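# Set the red wire apart from the other wires

## Task

Put the red wire down on the table on its own, with at least a hand's width of clear space between it and each of the other wires. No wire may be left hanging over the table's edge, since that can count as a failure.

## Robot and tools

Robot: two arms, left_arm and right_arm, each with a parallel two-finger gripper and a wrist camera. Base positions in the scene frame: left_arm about (-0.004, +0.284, -0.003) m, right_arm about (0, -0.269, +0.004) m. Fixed cameras cam_high and cam_low (504x504) hang on a beam behind the arms; the wrist cameras are cam_left_wrist and cam_right_wrist (672x504).

Frames. Scene frame: origin at table-top height, centred between the two bases, a little behind the near table edge; +x points out over the table, +z up, +y toward left_arm. Arm names do not match image sides. Reported end_effector_position (m) and end_effector_quat_wxyz are scene-frame values; the position is the point between the finger pads, about 1 cm short of the tips. The fingers point along the gripper's own +z and part along its y. Offsets you send are expressed in each arm's current Hand target axes, not the scene frame. Readings can be a few cm off, more at long reach.

The 14-number row. Every motion argument uses rows of 14 numbers in [-1, 1], always covering both arms: dx, dy, dz, rx, ry, rz, opening for left_arm, then the same seven for right_arm. The first six per arm are an offset (not a pose) from that arm's Hand target as it stood when the action or move began; 1.0 equals 0.6 m of travel or 180 degrees of turn, and rx, ry, rz form a single rotation vector. The opening is absolute: +1 fully open (0.093 m), -1 closed. Six zeros for an arm re-request its current Hand target. Sending the same nonzero offset again moves it further. To keep a gripper unchanged, resend its current opening; 0 is a real half-open command.

execute_actions(actions, cameras). actions: a list of up to 15 actions; each action is a list of up to 15 rows, one per 1/30 s step, with the last row held if fewer. All rows in an action count from the same start pose. Images are returned only when actions is empty or cameras names them (["all"], [] or names; an unknown name voids the call).

move(target, speed, blend, opening_speed, grip_force, blocking, cameras). target: one 14-number row, or up to 15 rows, all offsets from the same Hand targets, not chained. speed: m/s, 0.002 to 2.9 (default 0.25), one value or one per target; rotation is capped at twice that in rad/s. blend: metres of corner rounding per intermediate target; 0 stops at each. opening_speed: rate on the -1..+1 scale per second, at least 0.2. grip_force: newtons per pad, 10 to 50, one value or one per arm; it persists, and low values close slowly. blocking=false returns after about 0.5 s while motion continues. Paths are straight and do not avoid obstacles or the other arm; the whole move is capped at 10 s. Avoid routing a gripper near its own base; go around it.

wait(seconds 0 to 10, cameras) lets time pass holding commands. stop(cameras) brakes a running move. zoom_image(camera, region [x0, y0, x1, y1] pixels, at most 504 per side) enlarges the newest image of one camera. read_manual gives licence text only. finished_scene(scene) ends the current scene for good, taking its integer number; make no further call in that reply.

Results. Each call returns the robot state: end-effector pose, Hand target (the commanded pose after clipping; next offsets start here), grip_measured, Joint positions (last value is gripper gap in m), joint torques, motor temperatures, Tool commands. The move line reports the ending: done (within 10 mm and 2 degrees, at rest), off_target, moving, held or fault, plus limits such as paced (pose clipped) or held (steps withheld). Done does not prove contact or no contact.

Gripping. grip_measured runs +1 open to -1 closed; pads meet near -0.94, and each mm of object width adds about 0.0208. To hold firmly send about 0.24 below the width reading; a thin wire may need close to -1. Keep sending the same value to hold, and send well above the width reading to release.

Practical notes. The arm often stops short or tilts due to friction and gravity; check pose after each move and send the missing distance. Orientation commands are clipped to 40 degrees from the measured one per step. Heavy holding, stretched poses or pushing into obstacles heat motors: MOTOR HOT at 75 C, fold and idle at 90 C, collapse at 100 C. A blocked arm keeps pushing until re-commanded back past its gripper.

Avoid: dropping wires or releasing them while moving, fast contact with the table or fixtures (the bar, plate and rail behind the table stand up to 3 cm high), grippers or cameras touching each other, one gripper closing on the other's fingers, straining wrist camera cables, and leaving any wire off or over the table edge. Lift the red wire, set it down at least a hand's width from the rest, release gently and confirm with cameras before finishing.

Each tool is called after "Emit:" as name(argument=value, ...), one argument or row to a line, values as JSON.

## Session

Emit:
execute_actions(
  actions=[],
)

Scene clock: 0.00 s.
left_arm: end_effector_position=(+0.2946, -0.0647, +0.2587) grip_measured=-0.916 end_effector_quat_wxyz=(+0.449, +0.541, +0.550, -0.451) | right_arm: end_effector_position=(+0.3843, -0.2621, +0.3975) grip_measured=+1.000 end_effector_quat_wxyz=(+0.699, -0.007, +0.715, +0.022)
Joint positions: left_arm=[-0.551 1.62 1.161 0.077 0.938 0.328 0.001] | right_arm=[0 1.047 1.047 0 0 0 0.093]
Joint velocities: within noise
Joint torques (N m): no reading
Motor temperatures (°C): left_arm=[21 22 21 19 22 20 22] | right_arm=[17 19 24 18 18 20 21]
Heat: left arm: 22 °C; right arm: 24 °C.
Hand target: left_arm +0.2929, -0.0656, +0.2641; +0.452, +0.543, +0.545, -0.451 | right_arm +0.3810, -0.2620, +0.4113; +0.712, -0.008, +0.701, +0.023
Tool commands: left_gripper/opening=-0.923361 right_gripper/opening=+1.0

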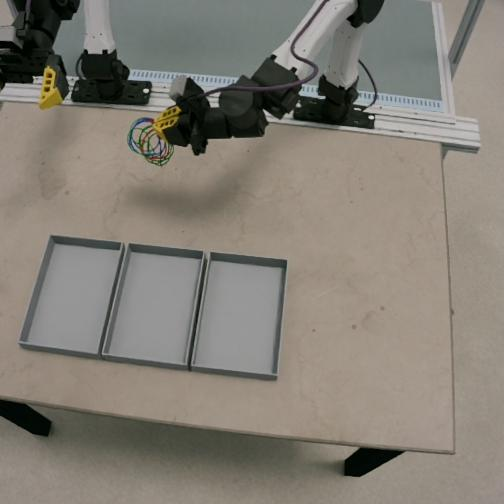

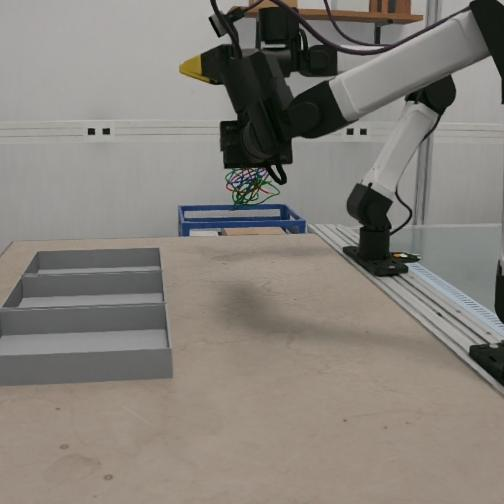

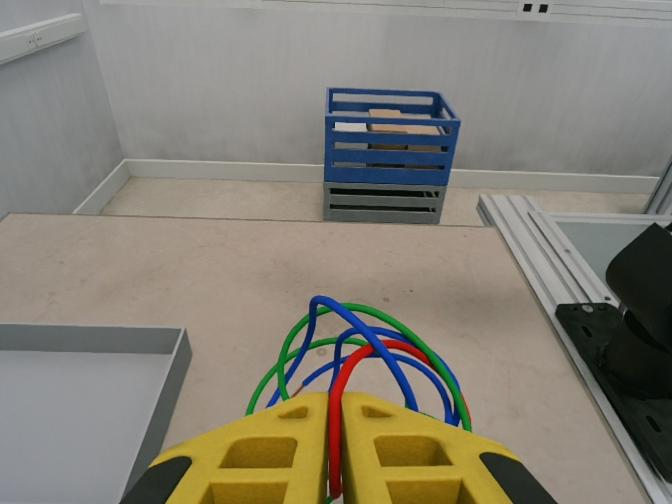

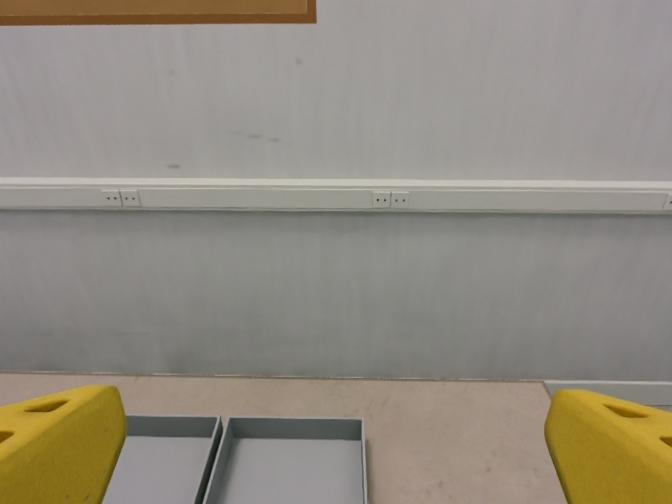

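Emit:
zoom_image(
  camera="cam_low",
  region=[190, 140, 320, 240],
)

Emit:
zoom_image(
  camera="cam_left_wrist",
  region=[200, 250, 520, 504],
)

Emit:
zoom_image(
  camera="cam_high",
  region=[100, 60, 240, 200],
)

Scaled by 3.877 from the camera's 504x504 image, which has a finer 720x720 frame.

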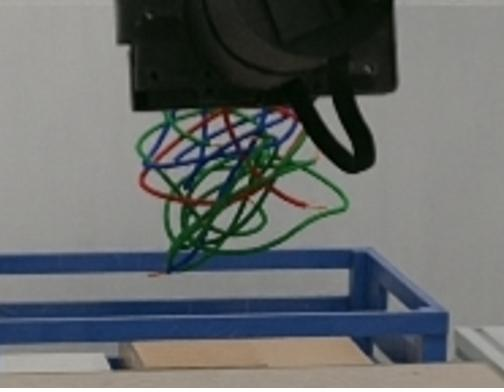

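Scaled by 1.575 from the camera's 672x504 image, which has a finer 960x720 frame.

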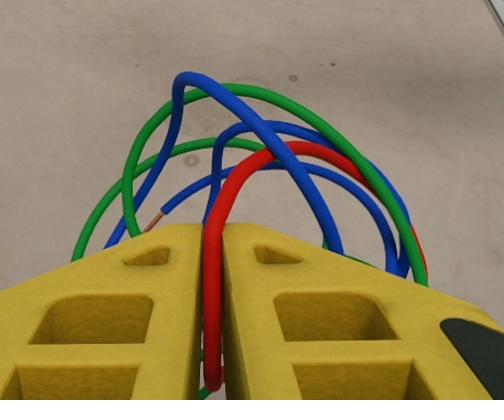

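Scaled by 3.600 from the camera's 504x504 image, which has a finer 720x720 frame.

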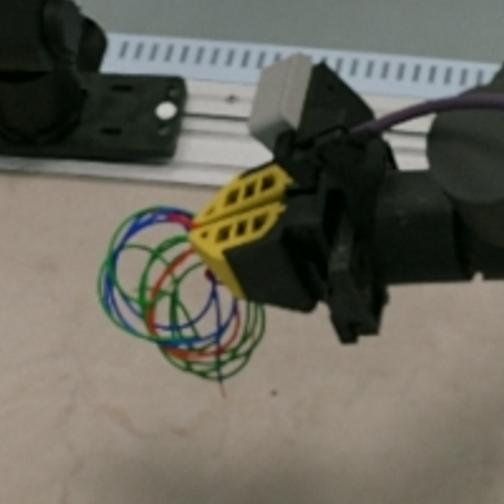

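Emit:
move(
  target=[
    [0.0502, 0.1452, -0.0505, 0, 0, 0, -0.923361, 0.2853, 0.1542, -0.1578, -0.25, 0, 0, 0.0],
  ],
  speed=0.15,
  cameras=["all"],
)

Scene clock: 5.90 s.
left_arm: end_effector_position=(+0.3753, -0.0280, +0.2382) grip_measured=-0.916 end_effector_quat_wxyz=(+0.449, +0.537, +0.553, -0.451) | right_arm: end_effector_position=(+0.2862, -0.1698, +0.2424) grip_measured=+0.001 end_effector_quat_wxyz=(+0.654, -0.278, +0.643, +0.286)
Joint positions: left_arm=[-0.362 1.841 1.383 -0.051 1.105 0.471 0.001] | right_arm=[-0.153 0.892 0.321 0.604 -0.932 0 0.045]
Joint torques (N m): left_arm=[0.23 -8.85 10.37 1.57 0.39 0.19] | right_arm=[-0.5 -0.14 6.43 2.38 -0.21 -0.07]
Heat: left arm: 23 °C; right arm: 25 °C.
Hand target: left_arm +0.3798, -0.0300, +0.2398; +0.452, +0.543, +0.545, -0.451 | right_arm +0.2848, -0.1697, +0.2409; +0.655, -0.280, +0.639, +0.290
Off the commanded pose: left_arm 0.005 m, 1 deg | right_arm 0.002 m, 1 deg.
move: done
camera_calibration:
cam_left_wrist: T_world_to_cam=[[-0.999894, 0.00145768, 0.0145139, 0.370437], [-0.0110252, 0.57597, -0.817397, 0.25435], [-0.00955109, -0.81747, -0.575893, 0.201901], [0, 0, 0, 1]] pos_world=[0.37513, 0.0180101, 0.318802]
cam_right_wrist: T_world_to_cam=[[0.729803, -0.683627, 0.00643104, -0.325363], [-0.285852, -0.313677, -0.905481, 0.285358], [0.621029, 0.658984, -0.424339, 0.126011], [0, 0, 0, 1]] pos_world=[0.240765, -0.215956, 0.31395]

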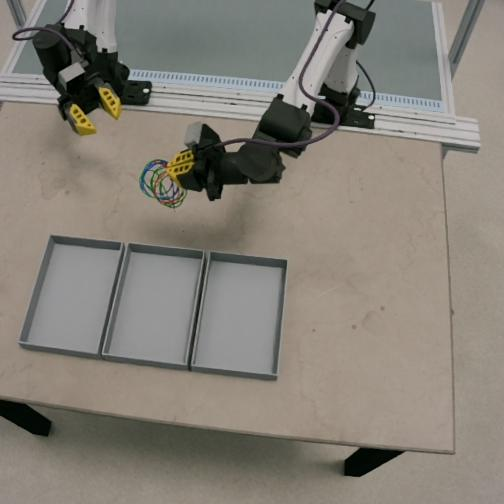

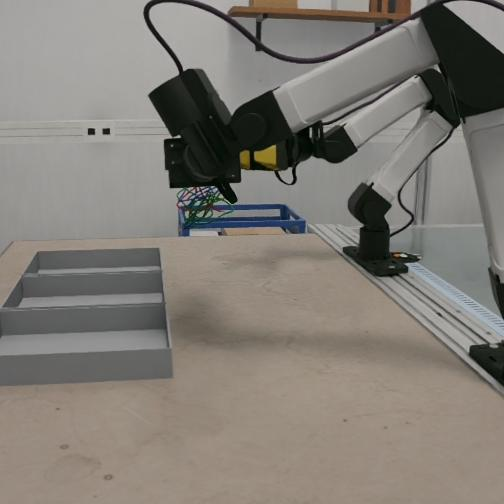

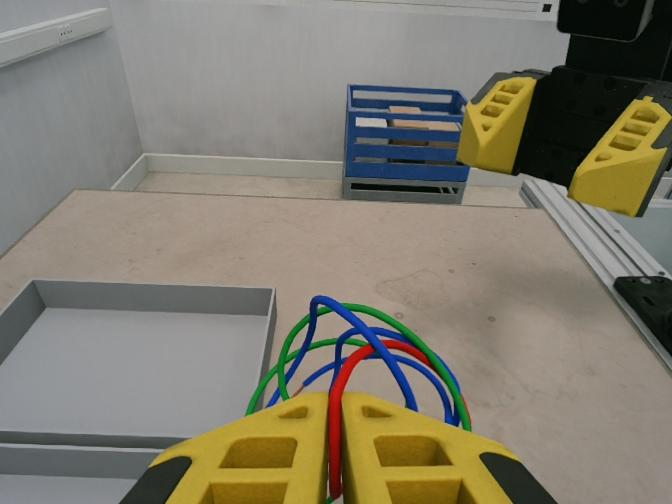

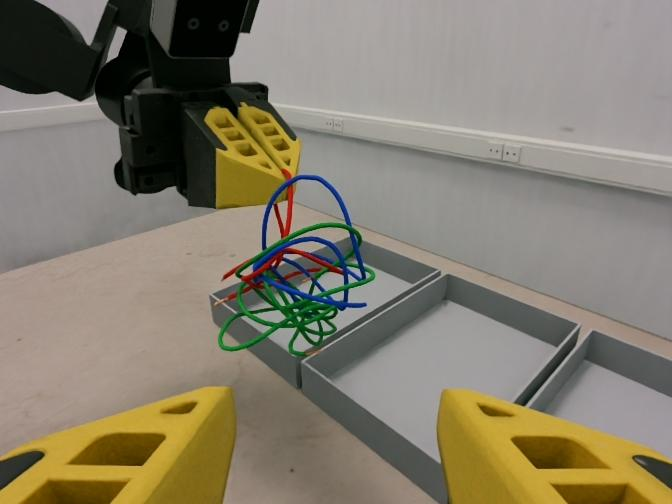

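Emit:
zoom_image(
  camera="cam_right_wrist",
  region=[190, 140, 390, 370],
)

Emit:
zoom_image(
  camera="cam_left_wrist",
  region=[230, 270, 500, 504],
)

Scaled by 2.191 from the camera's 672x504 image, which has a finer 960x720 frame.

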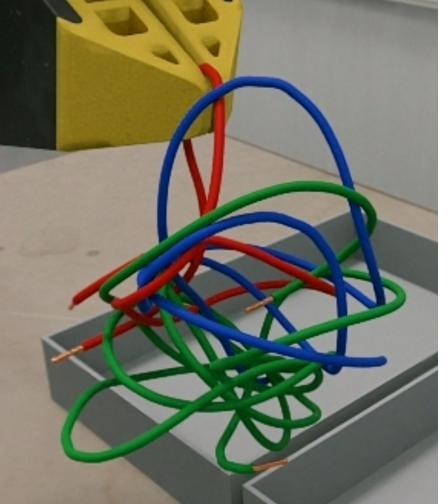

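Scaled by 1.867 from the camera's 672x504 image, which has a finer 960x720 frame.

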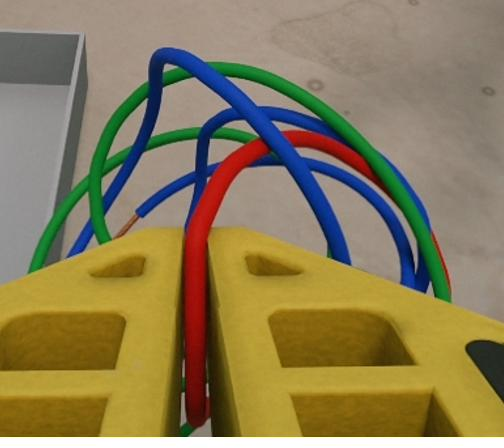

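Emit:
move(
  target=[
    [0.1883, -0.0332, 0.0351, 0, 0, 0, -0.923361, 0.1663, 0.0117, -0.0157, 0, 0, 0, 0.0],
  ],
  speed=0.1,
  cameras=["all"],
)

Emit:
zoom_image(
  camera="cam_right_wrist",
  region=[190, 140, 430, 400],
)

Emit:
zoom_image(
  camera="cam_low",
  region=[130, 160, 280, 280],
)

Scene clock: 9.07 s.
left_arm: end_effector_position=(+0.3637, -0.0274, +0.1343) grip_measured=-0.916 end_effector_quat_wxyz=(+0.460, +0.543, +0.544, -0.445) | right_arm: end_effector_position=(+0.2784, -0.1699, +0.1338) grip_measured=+0.001 end_effector_quat_wxyz=(+0.642, -0.272, +0.655, +0.292)
Joint positions: left_arm=[-0.362 1.971 1.093 0.39 1.105 0.483 0.001] | right_arm=[-0.172 1.554 0.033 1.512 -0.95 -0.004 0.045]
Joint torques (N m): left_arm=[-0.61 -9.35 6.01 1.79 0.31 -0.01] | right_arm=[-0.47 -1.7 2.71 2.84 -0.23 -0.08]
Heat: left arm: 23 °C; right arm: 25 °C.
Hand target: left_arm +0.3598, -0.0300, +0.1250; +0.452, +0.543, +0.545, -0.451 | right_arm +0.2748, -0.1697, +0.1409; +0.655, -0.280, +0.639, +0.290
Off the commanded pose: left_arm 0.010 m, 1 deg | right_arm 0.008 m, 3 deg.
move: off_target (right_arm)
camera_calibration:
cam_left_wrist: T_world_to_cam=[[-0.999853, 0.00326828, -0.0168069, 0.364469], [0.0156769, 0.56942, -0.821897, 0.159678], [0.00688401, -0.82204, -0.569388, 0.135413], [0, 0, 0, 1]] pos_world=[0.36098, 0.0191994, 0.214467]
cam_right_wrist: T_world_to_cam=[[0.729966, -0.683081, -0.0234644, -0.315018], [-0.320596, -0.311877, -0.8944, 0.193404], [0.603629, 0.660404, -0.446652, 0.0929681], [0, 0, 0, 1]] pos_world=[0.235839, -0.216261, 0.207114]

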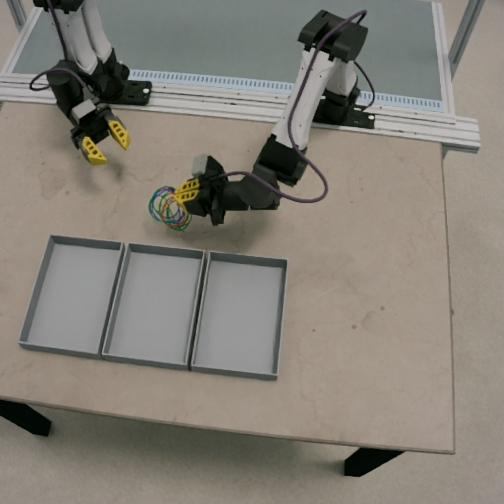

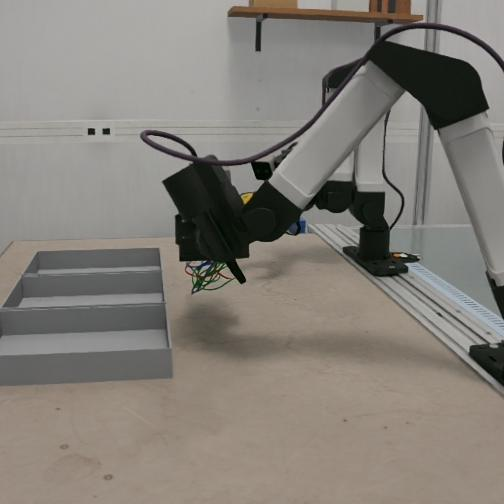

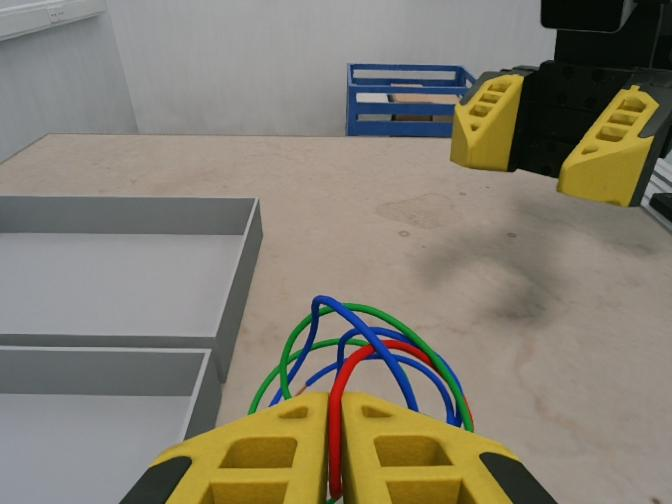

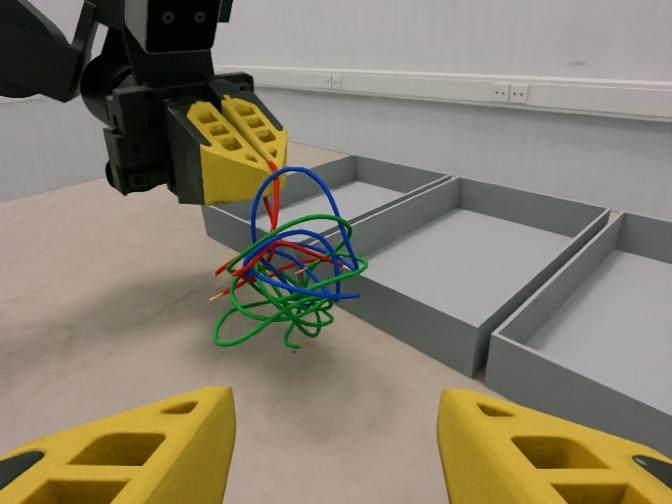

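Scaled by 1.938 from the camera's 672x504 image, which has a finer 960x720 frame.

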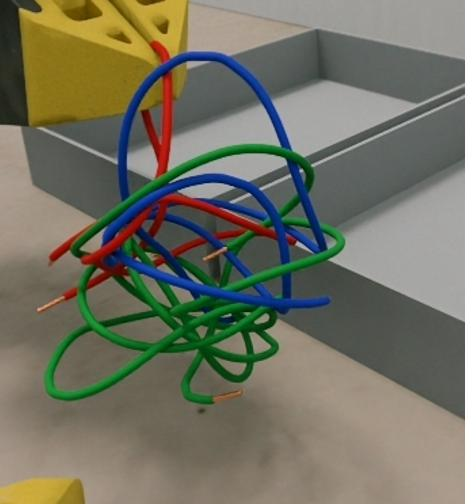

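Scaled by 3.360 from the camera's 504x504 image, which has a finer 720x720 frame.

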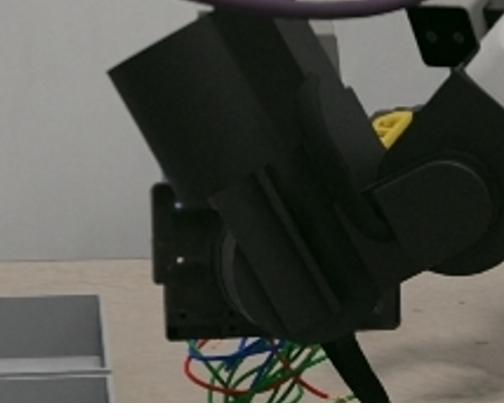

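Emit:
zoom_image(
  camera="cam_high",
  region=[130, 160, 230, 260],
)

Scaled by 5.040 from the camera's 504x504 image, which has a finer 720x720 frame.

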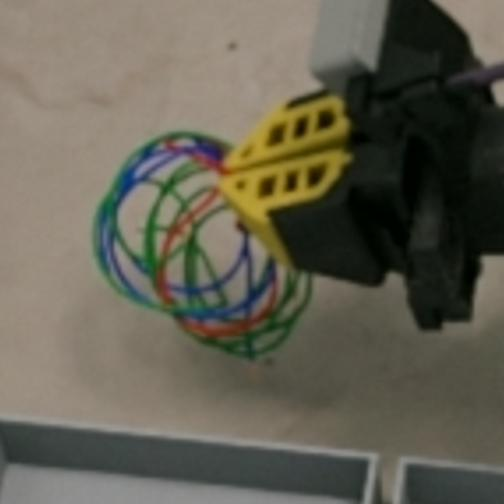

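Emit:
move(
  target=[
    [-0.1146, 0, -0.0214, 0, 0, 0, -0.923361, 0.0053, 0.0312, 0.0113, 0, 0, 0, 0.1],
  ],
  speed=0.1,
  cameras=["cam_right_wrist", "cam_high", "cam_low"],
)

Emit:
zoom_image(
  camera="cam_right_wrist",
  region=[190, 50, 430, 340],
)

Scene clock: 12.87 s.
left_arm: end_effector_position=(+0.3614, -0.0249, +0.1737) grip_measured=-0.916 end_effector_quat_wxyz=(+0.436, +0.532, +0.563, -0.457) | right_arm: end_effector_position=(+0.2683, -0.1528, +0.1341) grip_measured=+0.099 end_effector_quat_wxyz=(+0.632, -0.287, +0.650, +0.309)
Joint positions: left_arm=[-0.362 1.879 1.177 0.16 1.105 0.467 0.001] | right_arm=[-0.102 1.512 0.017 1.476 -0.929 -0.007 0.05]
Joint torques (N m): left_arm=[-1.29 -13.49 9.42 1.55 0.28 0.06] | right_arm=[0.57 -3.88 3 2.18 0.08 -0.34]
Heat: left arm: 24 °C; right arm: 25 °C.
Hand target: left_arm +0.3598, -0.0300, +0.1948; +0.452, +0.543, +0.545, -0.451 | right_arm +0.2656, -0.1521, +0.1379; +0.655, -0.280, +0.639, +0.290
Off the commanded pose: left_arm 0.022 m, 3 deg | right_arm 0.005 m, 4 deg.
joint sent to its limit (right arm) — joint 3 (elbow), lower limit, where the elbow is as bent as it goes. The joint targets still meet the commanded pose.
move: off_target (left_arm, right_arm)
camera_calibration:
cam_right_wrist: T_world_to_cam=[[0.762632, -0.646238, -0.0277081, -0.298501], [-0.3105, -0.328174, -0.892127, 0.190172], [0.567434, 0.688969, -0.450933, 0.102539], [0, 0, 0, 1]] pos_world=[0.228511, -0.20114, 0.207625]
Images, in order (width x height): cam_high 504x504, cam_low 504x504, cam_right_wrist 672x504.

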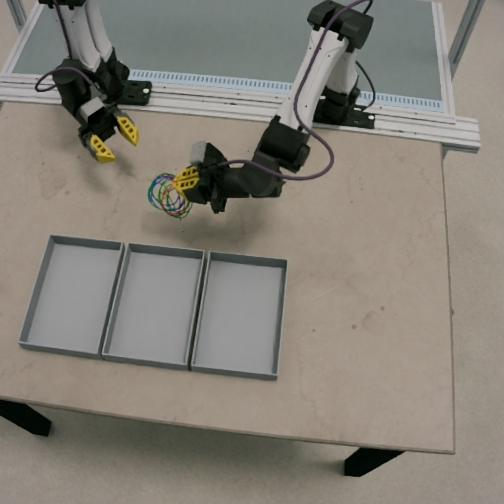

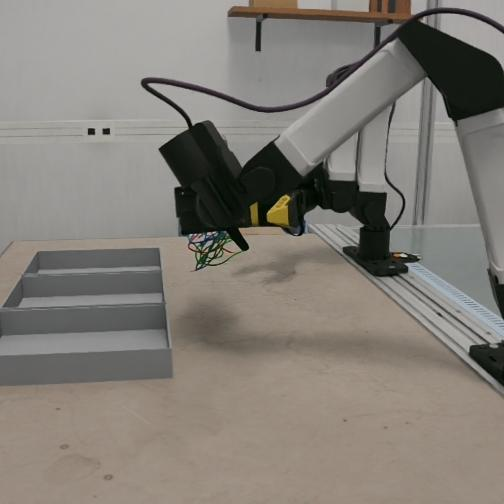

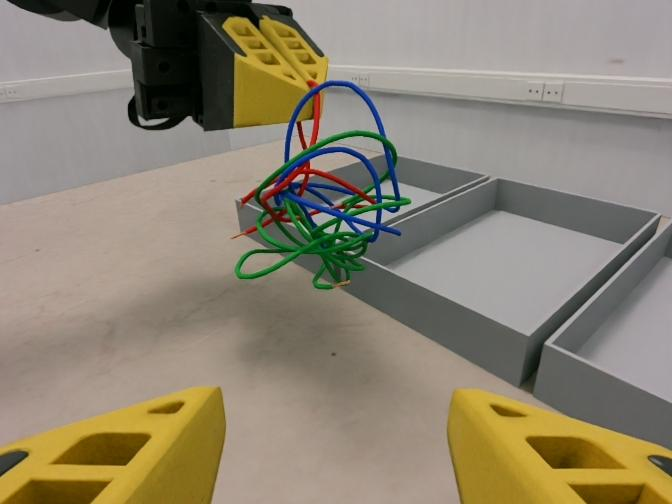

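Scaled by 1.738 from the camera's 672x504 image, which has a finer 960x720 frame.

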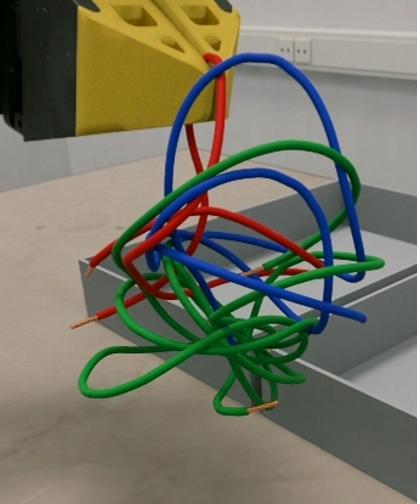

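Emit:
move(
  target=[
    [0, 0, 0, 0, 0, 0, -0.923361, 0.03, 0, 0.06, 0, 0, 0, 0.1],
  ],
  speed=0.1,
  cameras=["cam_right_wrist", "cam_left_wrist"],
)

Emit:
zoom_image(
  camera="cam_right_wrist",
  region=[190, 0, 460, 290],
)

Scene clock: 15.87 s.
left_arm: end_effector_position=(+0.3614, -0.0249, +0.1736) grip_measured=-0.916 end_effector_quat_wxyz=(+0.436, +0.532, +0.563, -0.457) | right_arm: end_effector_position=(+0.2828, -0.1264, +0.1048) grip_measured=+0.099 end_effector_quat_wxyz=(+0.605, -0.275, +0.684, +0.301)
Joint positions: left_arm=[-0.362 1.879 1.177 0.16 1.105 0.467 0.001] | right_arm=[0.076 1.686 0.058 1.511 -0.721 -0.028 0.05]
Joint torques (N m): left_arm=[-1.28 -13.5 9.42 1.56 0.28 0.07] | right_arm=[0.66 -2.24 4.68 3.06 0.06 -0.32]
Heat: left arm: 26 °C; right arm: 25 °C.
Hand target: left_arm +0.3598, -0.0301, +0.1948; +0.452, +0.543, +0.545, -0.451 | right_arm +0.2902, -0.1251, +0.1209; +0.655, -0.280, +0.639, +0.290
Off the commanded pose: left_arm 0.022 m, 3 deg | right_arm 0.018 m, 8 deg.
joint sent to its limit (right arm) — joint 4 (wrist pitch), upper limit. The joint targets are off in orientation, not in position.
move: off_target (left_arm, right_arm)
camera_calibration:
cam_left_wrist: T_world_to_cam=[[-0.998839, 0.00194689, 0.0481373, 0.351248], [-0.0378634, 0.586091, -0.80936, 0.208153], [-0.0297886, -0.810243, -0.585336, 0.176259], [0, 0, 0, 1]] pos_world=[0.363972, 0.0201325, 0.254733]
cam_right_wrist: T_world_to_cam=[[0.740862, -0.668193, -0.0681337, -0.285715], [-0.390496, -0.345974, -0.85312, 0.193566], [0.546476, 0.65865, -0.517246, 0.0719534], [0, 0, 0, 1]] pos_world=[0.247941, -0.171336, 0.182886]
Images, in order (width x height): cam_left_wrist 672x504, cam_right_wrist 672x504.

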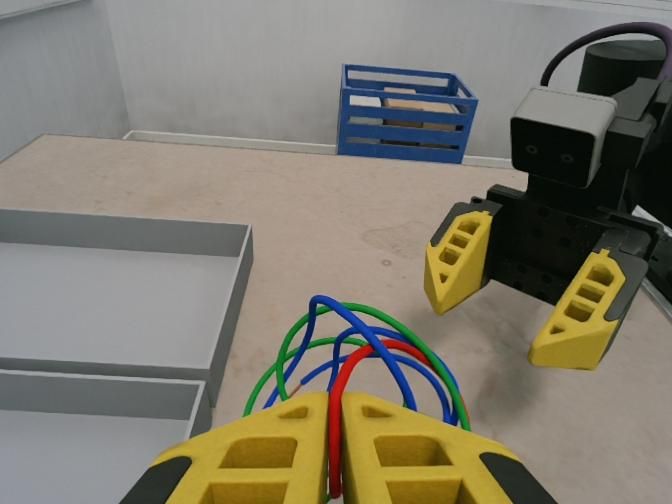

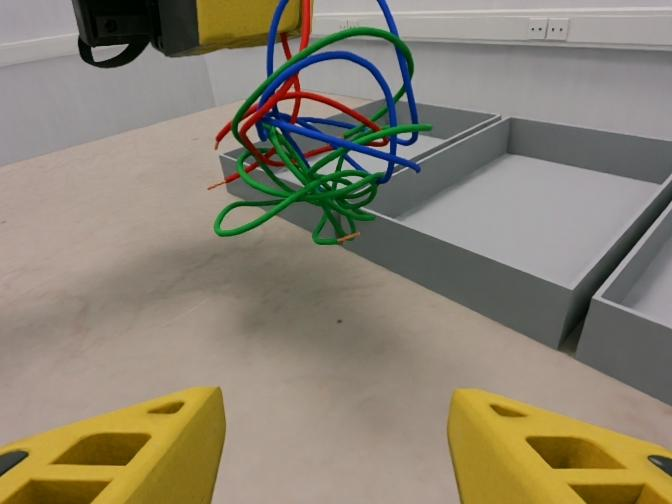

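Scaled by 1.738 from the camera's 672x504 image, which has a finer 960x720 frame.

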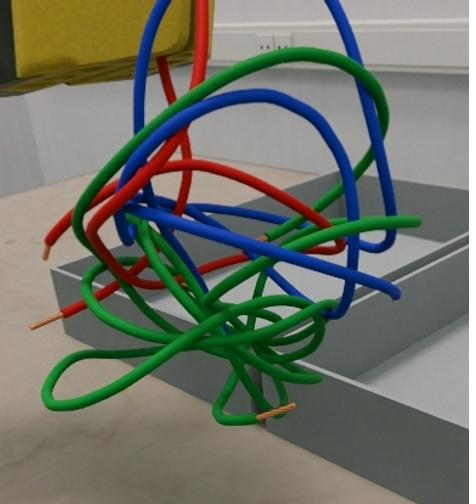

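Emit:
move(
  target=[
    [0, 0, 0, 0, 0, 0, -0.923361, 0.029, 0.0152, 0.1537, 0, 0, 0, 0.1],
  ],
  speed=0.08,
  cameras=["all"],
)

Emit:
zoom_image(
  camera="cam_right_wrist",
  region=[150, 0, 520, 504],
)

Emit:
zoom_image(
  camera="cam_low",
  region=[150, 170, 320, 300],
)

Emit:
zoom_image(
  camera="cam_high",
  region=[80, 120, 230, 250],
)

Scene clock: 18.00 s.
left_arm: end_effector_position=(+0.3614, -0.0249, +0.1736) grip_measured=-0.916 end_effector_quat_wxyz=(+0.436, +0.532, +0.563, -0.457) | right_arm: end_effector_position=(+0.3396, -0.0540, +0.0894) grip_measured=+0.099 end_effector_quat_wxyz=(+0.610, -0.287, +0.679, +0.291)
Joint positions: left_arm=[-0.362 1.879 1.177 0.16 1.105 0.467 0.001] | right_arm=[0.345 1.958 0.348 1.512 -0.453 -0.029 0.05]
Joint torques (N m): left_arm=[-1.29 -13.5 9.42 1.55 0.28 0.06] | right_arm=[0.68 -4.38 5.01 3.19 0.08 -0.2]
Motor temperatures (°C): left_arm=[21 27 24 22 22 20 22] | right_arm=[17 20 25 23 18 20 21]
Heat: left arm: 27 °C; right arm: 25 °C.
Hand target: left_arm +0.3598, -0.0301, +0.1948; +0.452, +0.543, +0.545, -0.451 | right_arm +0.3460, -0.0504, +0.1060; +0.655, -0.280, +0.639, +0.290
Off the commanded pose: left_arm 0.022 m, 3 deg | right_arm 0.018 m, 7 deg.
joint sent to its limit (right arm) — joint 4 (wrist pitch), upper limit. The joint targets still meet the commanded pose.
move: off_target (left_arm, right_arm)
camera_calibration:
cam_left_wrist: T_world_to_cam=[[-0.998839, 0.00194689, 0.0481373, 0.351248], [-0.0378634, 0.586091, -0.80936, 0.208153], [-0.0297886, -0.810243, -0.585336, 0.176259], [0, 0, 0, 1]] pos_world=[0.363972, 0.0201325, 0.254733]
cam_right_wrist: T_world_to_cam=[[0.743968, -0.667366, -0.0336879, -0.284625], [-0.367788, -0.366871, -0.854481, 0.218895], [0.557892, 0.648096, -0.51839, -0.0190579], [0, 0, 0, 1]] pos_world=[0.302891, -0.0972912, 0.167574]

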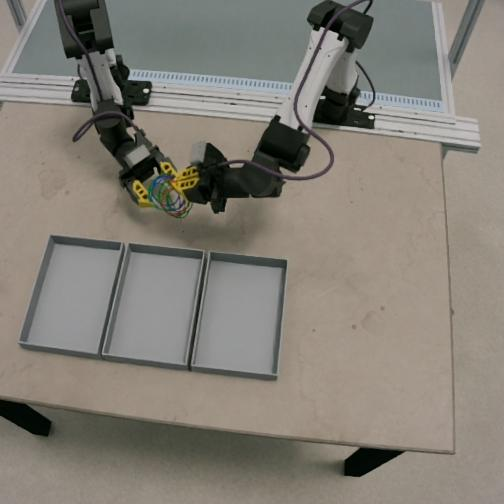

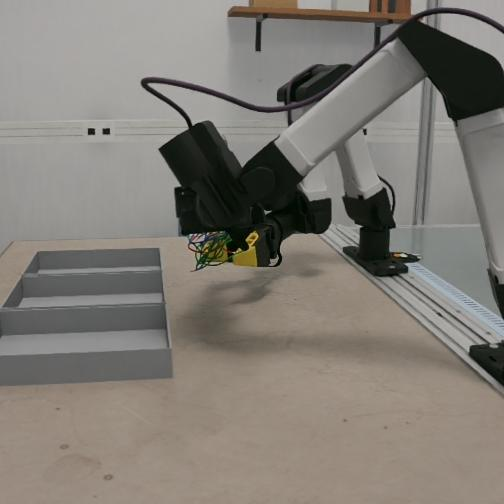

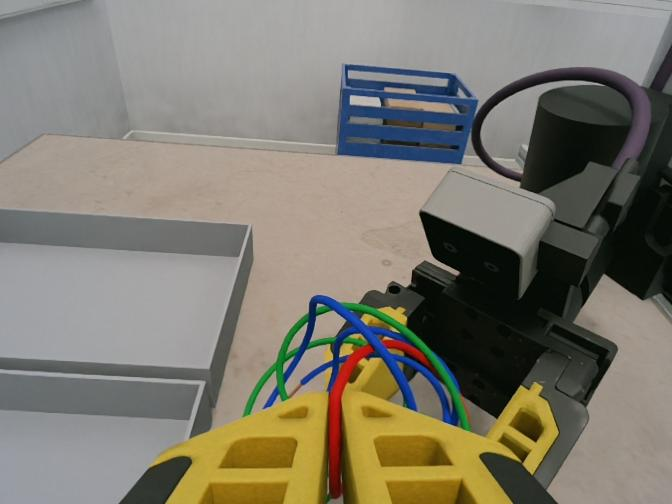

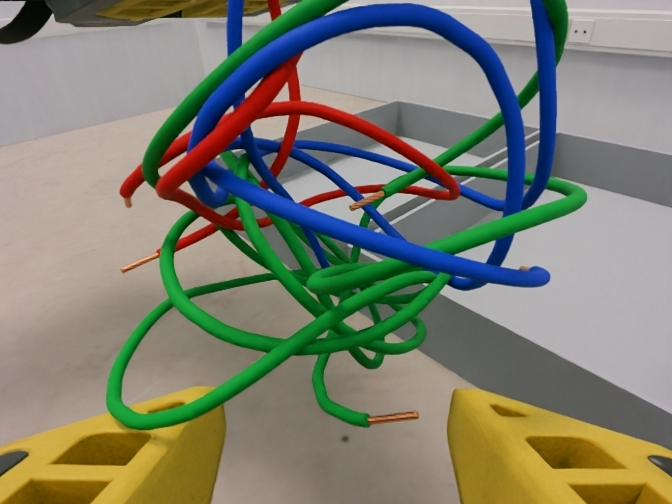

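Scaled by 1.000.

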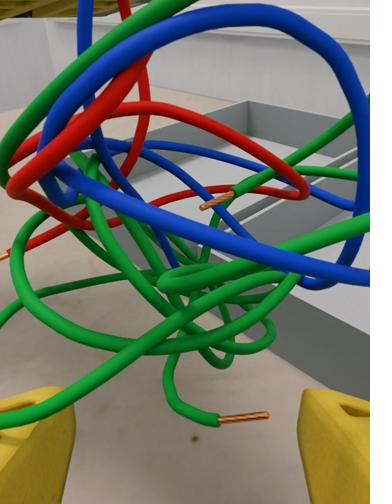

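Scaled by 2.965 from the camera's 504x504 image, which has a finer 720x720 frame.

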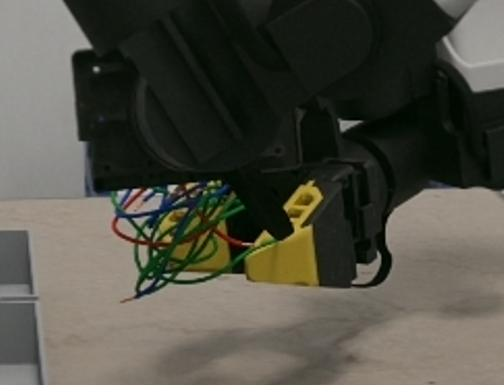

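Scaled by 3.360 from the camera's 504x504 image, which has a finer 720x720 frame.

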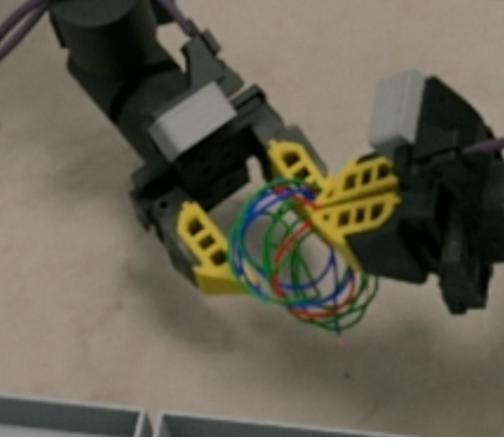

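Emit:
move(
  target=[
    [0, 0, 0, 0, 0, 0, -0.923361, -0.0255, 0, 0.0165, 0, 0, 0, 0.1],
  ],
  speed=0.05,
  cameras=["cam_right_wrist", "cam_left_wrist"],
)

Scene clock: 19.53 s.
left_arm: end_effector_position=(+0.3614, -0.0249, +0.1736) grip_measured=-0.916 end_effector_quat_wxyz=(+0.436, +0.532, +0.563, -0.457) | right_arm: end_effector_position=(+0.3461, -0.0472, +0.0979) grip_measured=+0.099 end_effector_quat_wxyz=(+0.621, -0.285, +0.670, +0.290)
Joint positions: left_arm=[-0.362 1.879 1.177 0.16 1.105 0.467 0.001] | right_arm=[0.364 1.958 0.379 1.512 -0.43 -0.024 0.05]
Joint torques (N m): left_arm=[-1.29 -13.49 9.4 1.55 0.28 0.06] | right_arm=[0.69 -6.01 5.27 3.11 0.07 -0.07]
Heat: left arm: 27 °C; right arm: 25 °C.
Hand target: left_arm +0.3598, -0.0301, +0.1948; +0.452, +0.543, +0.545, -0.451 | right_arm +0.3524, -0.0435, +0.1215; +0.655, -0.280, +0.639, +0.290
Off the commanded pose: left_arm 0.022 m, 3 deg | right_arm 0.025 m, 5 deg.
move: off_target (left_arm, right_arm)
camera_calibration:
cam_left_wrist: T_world_to_cam=[[-0.998839, 0.00194689, 0.0481373, 0.351248], [-0.0378634, 0.586091, -0.80936, 0.208153], [-0.0297886, -0.810243, -0.585336, 0.176259], [0, 0, 0, 1]] pos_world=[0.363972, 0.0201325, 0.254733]
cam_right_wrist: T_world_to_cam=[[0.741368, -0.670678, -0.0237603, -0.284793], [-0.347716, -0.353602, -0.868366, 0.226055], [0.573992, 0.652041, -0.495354, -0.0303046], [0, 0, 0, 1]] pos_world=[0.307134, -0.0913109, 0.17452]
Images, in order (width x height): cam_left_wrist 672x504, cam_right_wrist 672x504.

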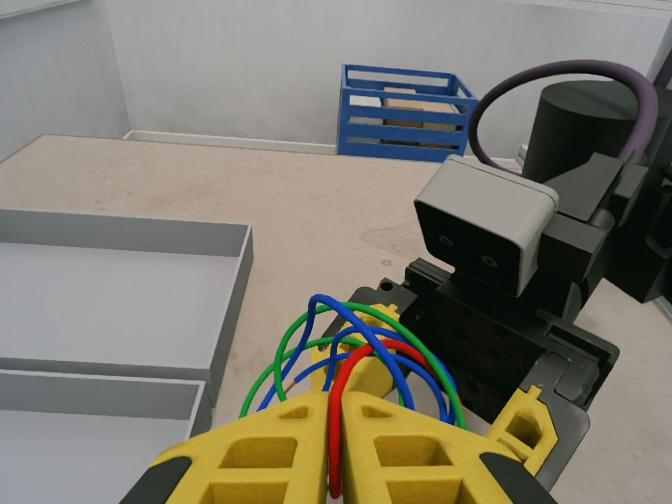

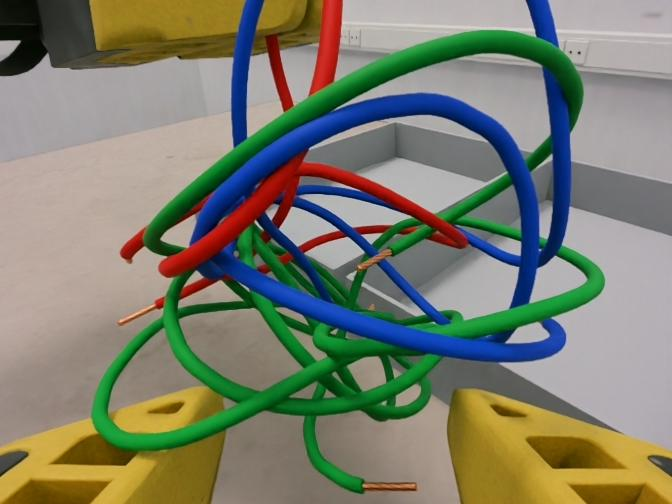

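Emit:
move(
  target=[
    [0, 0, 0, 0, 0, 0, -0.923361, -0.0185, 0, 0.008, 0, 0, 0, 0.1],
  ],
  speed=0.05,
  cameras=["cam_right_wrist"],
)

Scene clock: 20.80 s.
left_arm: end_effector_position=(+0.3614, -0.0249, +0.1736) grip_measured=-0.916 end_effector_quat_wxyz=(+0.436, +0.532, +0.563, -0.457) | right_arm: end_effector_position=(+0.3503, -0.0439, +0.1094) grip_measured=+0.099 end_effector_quat_wxyz=(+0.631, -0.284, +0.661, +0.290)
Joint positions: left_arm=[-0.362 1.879 1.177 0.16 1.105 0.467 0.001] | right_arm=[0.372 1.933 0.398 1.495 -0.421 -0.023 0.05]
Joint torques (N m): left_arm=[-1.28 -13.5 9.42 1.55 0.29 0.07] | right_arm=[0.73 -8.4 5.56 2.47 0.1 -0.07]
Heat: left arm: 28 °C; right arm: 25 °C.
Hand target: left_arm +0.3598, -0.0301, +0.1948; +0.452, +0.543, +0.545, -0.451 | right_arm +0.3555, -0.0403, +0.1327; +0.655, -0.280, +0.639, +0.290
Off the commanded pose: left_arm 0.022 m, 3 deg | right_arm 0.024 m, 4 deg.
move: off_target (left_arm, right_arm)
camera_calibration:
cam_right_wrist: T_world_to_cam=[[0.740266, -0.672186, -0.0131531, -0.28624], [-0.327105, -0.343005, -0.880539, 0.233286], [0.587374, 0.656136, -0.47379, -0.0360577], [0, 0, 0, 1]] pos_world=[0.309382, -0.0887296, 0.184569]
Images, in order (width x height): cam_right_wrist 672x504.

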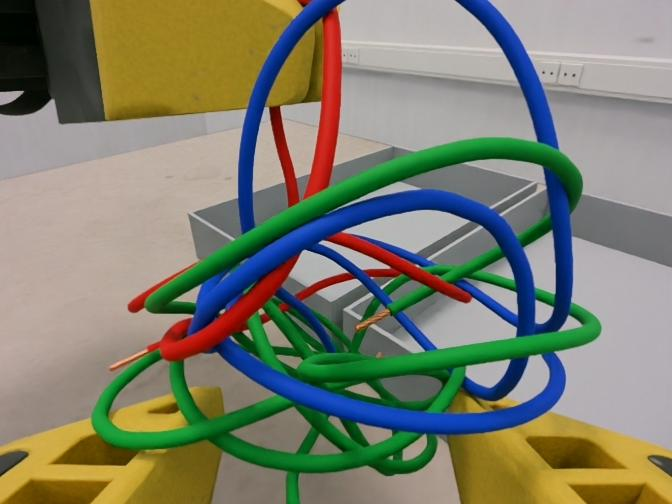

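Emit:
move(
  target=[
    [0, 0, 0, 0, 0, 0, -0.923361, 0, 0, 0, 0, 0, 0, -0.95],
  ],
  speed=0.05,
  grip_force=[50, 25],
  cameras=["cam_right_wrist", "cam_left_wrist", "cam_high"],
)

Emit:
zoom_image(
  camera="cam_high",
  region=[80, 120, 230, 250],
)

Scene clock: 24.70 s.
left_arm: end_effector_position=(+0.3614, -0.0249, +0.1736) grip_measured=-0.916 end_effector_quat_wxyz=(+0.436, +0.532, +0.563, -0.457) | right_arm: end_effector_position=(+0.3505, -0.0441, +0.1092) grip_measured=-0.912 end_effector_quat_wxyz=(+0.631, -0.284, +0.661, +0.289)
Joint positions: left_arm=[-0.362 1.879 1.177 0.16 1.105 0.467 0.001] | right_arm=[0.372 1.933 0.398 1.494 -0.419 -0.023 0.001]
Joint torques (N m): left_arm=[-1.29 -13.5 9.42 1.55 0.28 0.06] | right_arm=[0.72 -8.36 5.56 2.5 0.09 -0.07]
Heat: left arm: 29 °C; right arm: 25 °C.
Hand target: left_arm +0.3598, -0.0301, +0.1948; +0.452, +0.543, +0.545, -0.451 | right_arm +0.3555, -0.0403, +0.1327; +0.655, -0.280, +0.639, +0.290
Off the commanded pose: left_arm 0.022 m, 3 deg | right_arm 0.024 m, 4 deg.
grip_force (N): 50, 25
move: off_target (left_arm, right_arm)
camera_calibration:
cam_left_wrist: T_world_to_cam=[[-0.998839, 0.00194689, 0.0481373, 0.351248], [-0.0378634, 0.586091, -0.80936, 0.208153], [-0.0297886, -0.810243, -0.585336, 0.176259], [0, 0, 0, 1]] pos_world=[0.363972, 0.0201325, 0.254733]
cam_right_wrist: T_world_to_cam=[[0.739273, -0.673273, -0.0133769, -0.28613], [-0.328144, -0.342822, -0.880224, 0.23339], [0.588046, 0.655115, -0.474369, -0.0363383], [0, 0, 0, 1]] pos_world=[0.309482, -0.0888265, 0.18437]
Images, in order (width x height): cam_high 504x504, cam_left_wrist 672x504, cam_right_wrist 672x504.

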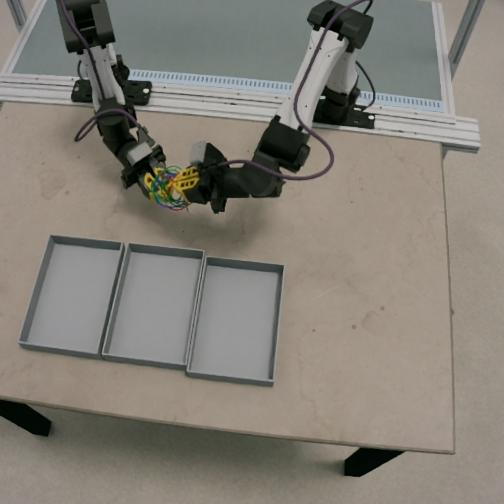

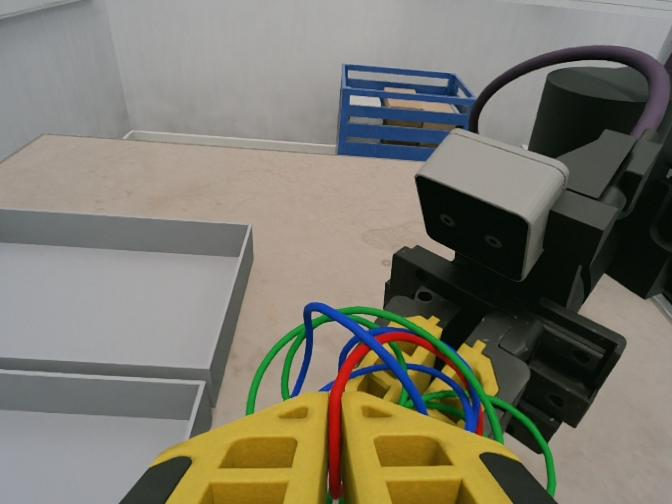

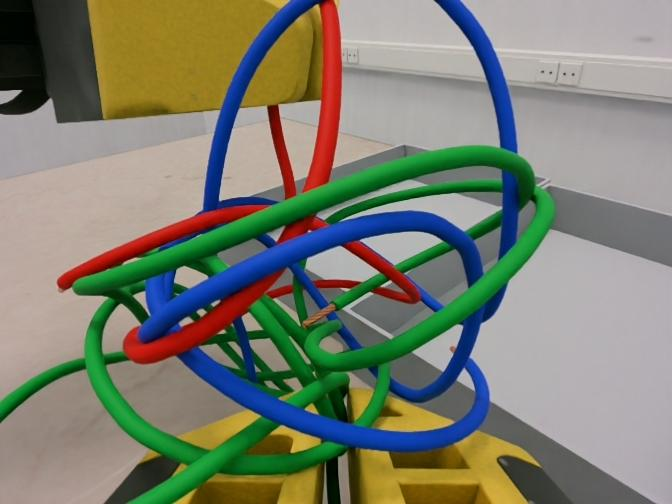

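Scaled by 3.360 from the camera's 504x504 image, which has a finer 720x720 frame.

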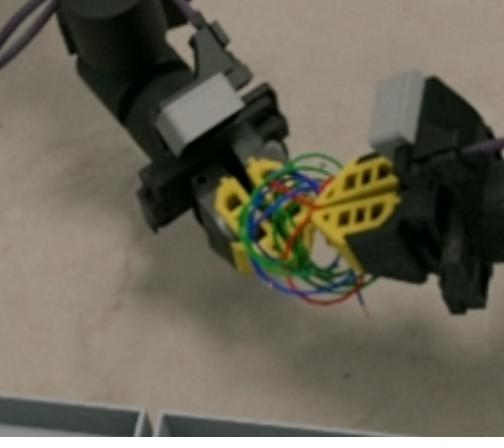

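Emit:
move(
  target=[
    [0, 0, 0, 0, 0, 0, -0.923361, 0.04, 0, -0.05, 0, 0, 0, -0.95],
  ],
  speed=0.04,
  cameras=["cam_right_wrist", "cam_left_wrist", "cam_high"],
)

Emit:
zoom_image(
  camera="cam_high",
  region=[80, 120, 230, 250],
)

Scene clock: 26.37 s.
left_arm: end_effector_position=(+0.3599, -0.0260, +0.1730) grip_measured=-0.916 end_effector_quat_wxyz=(+0.434, +0.533, +0.564, -0.459) | right_arm: end_effector_position=(+0.3377, -0.0610, +0.0924) grip_measured=-0.924 end_effector_quat_wxyz=(+0.612, -0.279, +0.682, +0.287)
Joint positions: left_arm=[-0.366 1.879 1.177 0.154 1.105 0.467 0.001] | right_arm=[0.333 1.933 0.324 1.513 -0.448 -0.023 0.001]
Joint torques (N m): left_arm=[-0.94 -13.5 9.43 1.59 0.28 0.06] | right_arm=[-0.39 -5.6 2.52 3.19 -0.26 -0.31]
Heat: left arm: 30 °C; right arm: 25 °C.
Hand target: left_arm +0.3598, -0.0300, +0.1948; +0.452, +0.543, +0.545, -0.451 | right_arm +0.3356, -0.0619, +0.1080; +0.655, -0.280, +0.639, +0.290
Off the commanded pose: left_arm 0.022 m, 3 deg | right_arm 0.016 m, 7 deg.
joint sent to its limit (right arm) — joint 4 (wrist pitch), upper limit. The joint targets are off in orientation, not in position.
grip_force (N): 50, 25
move: off_target (left_arm, right_arm)
camera_calibration:
cam_left_wrist: T_world_to_cam=[[-0.998578, 0.00545123, 0.053024, 0.348957], [-0.0396936, 0.587883, -0.807971, 0.208751], [-0.0355764, -0.808927, -0.586831, 0.177353], [0, 0, 0, 1]] pos_world=[0.363056, 0.0188422, 0.254237]
cam_right_wrist: T_world_to_cam=[[0.731664, -0.680587, -0.0383207, -0.283863], [-0.376557, -0.356677, -0.854977, 0.221773], [0.568218, 0.639986, -0.517248, -0.0159691], [0, 0, 0, 1]] pos_world=[0.300277, -0.103872, 0.170473]
Images, in order (width x height): cam_high 504x504, cam_left_wrist 672x504, cam_right_wrist 672x504.

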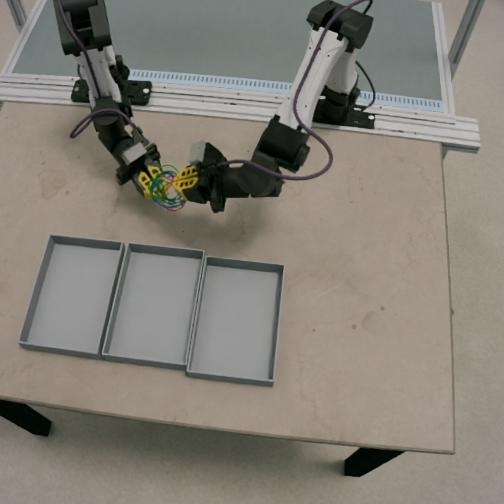

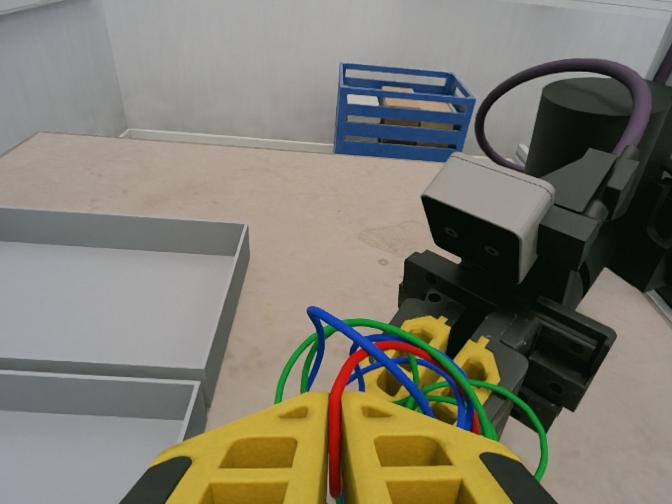

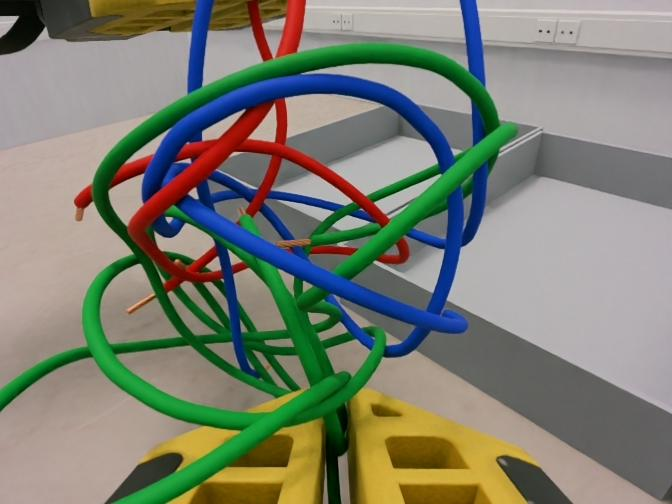

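Scaled by 3.360 from the camera's 504x504 image, which has a finer 720x720 frame.

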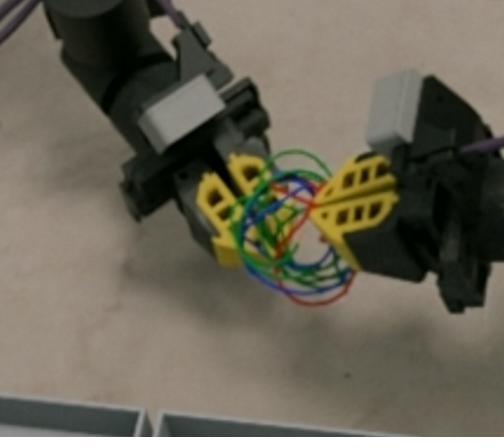

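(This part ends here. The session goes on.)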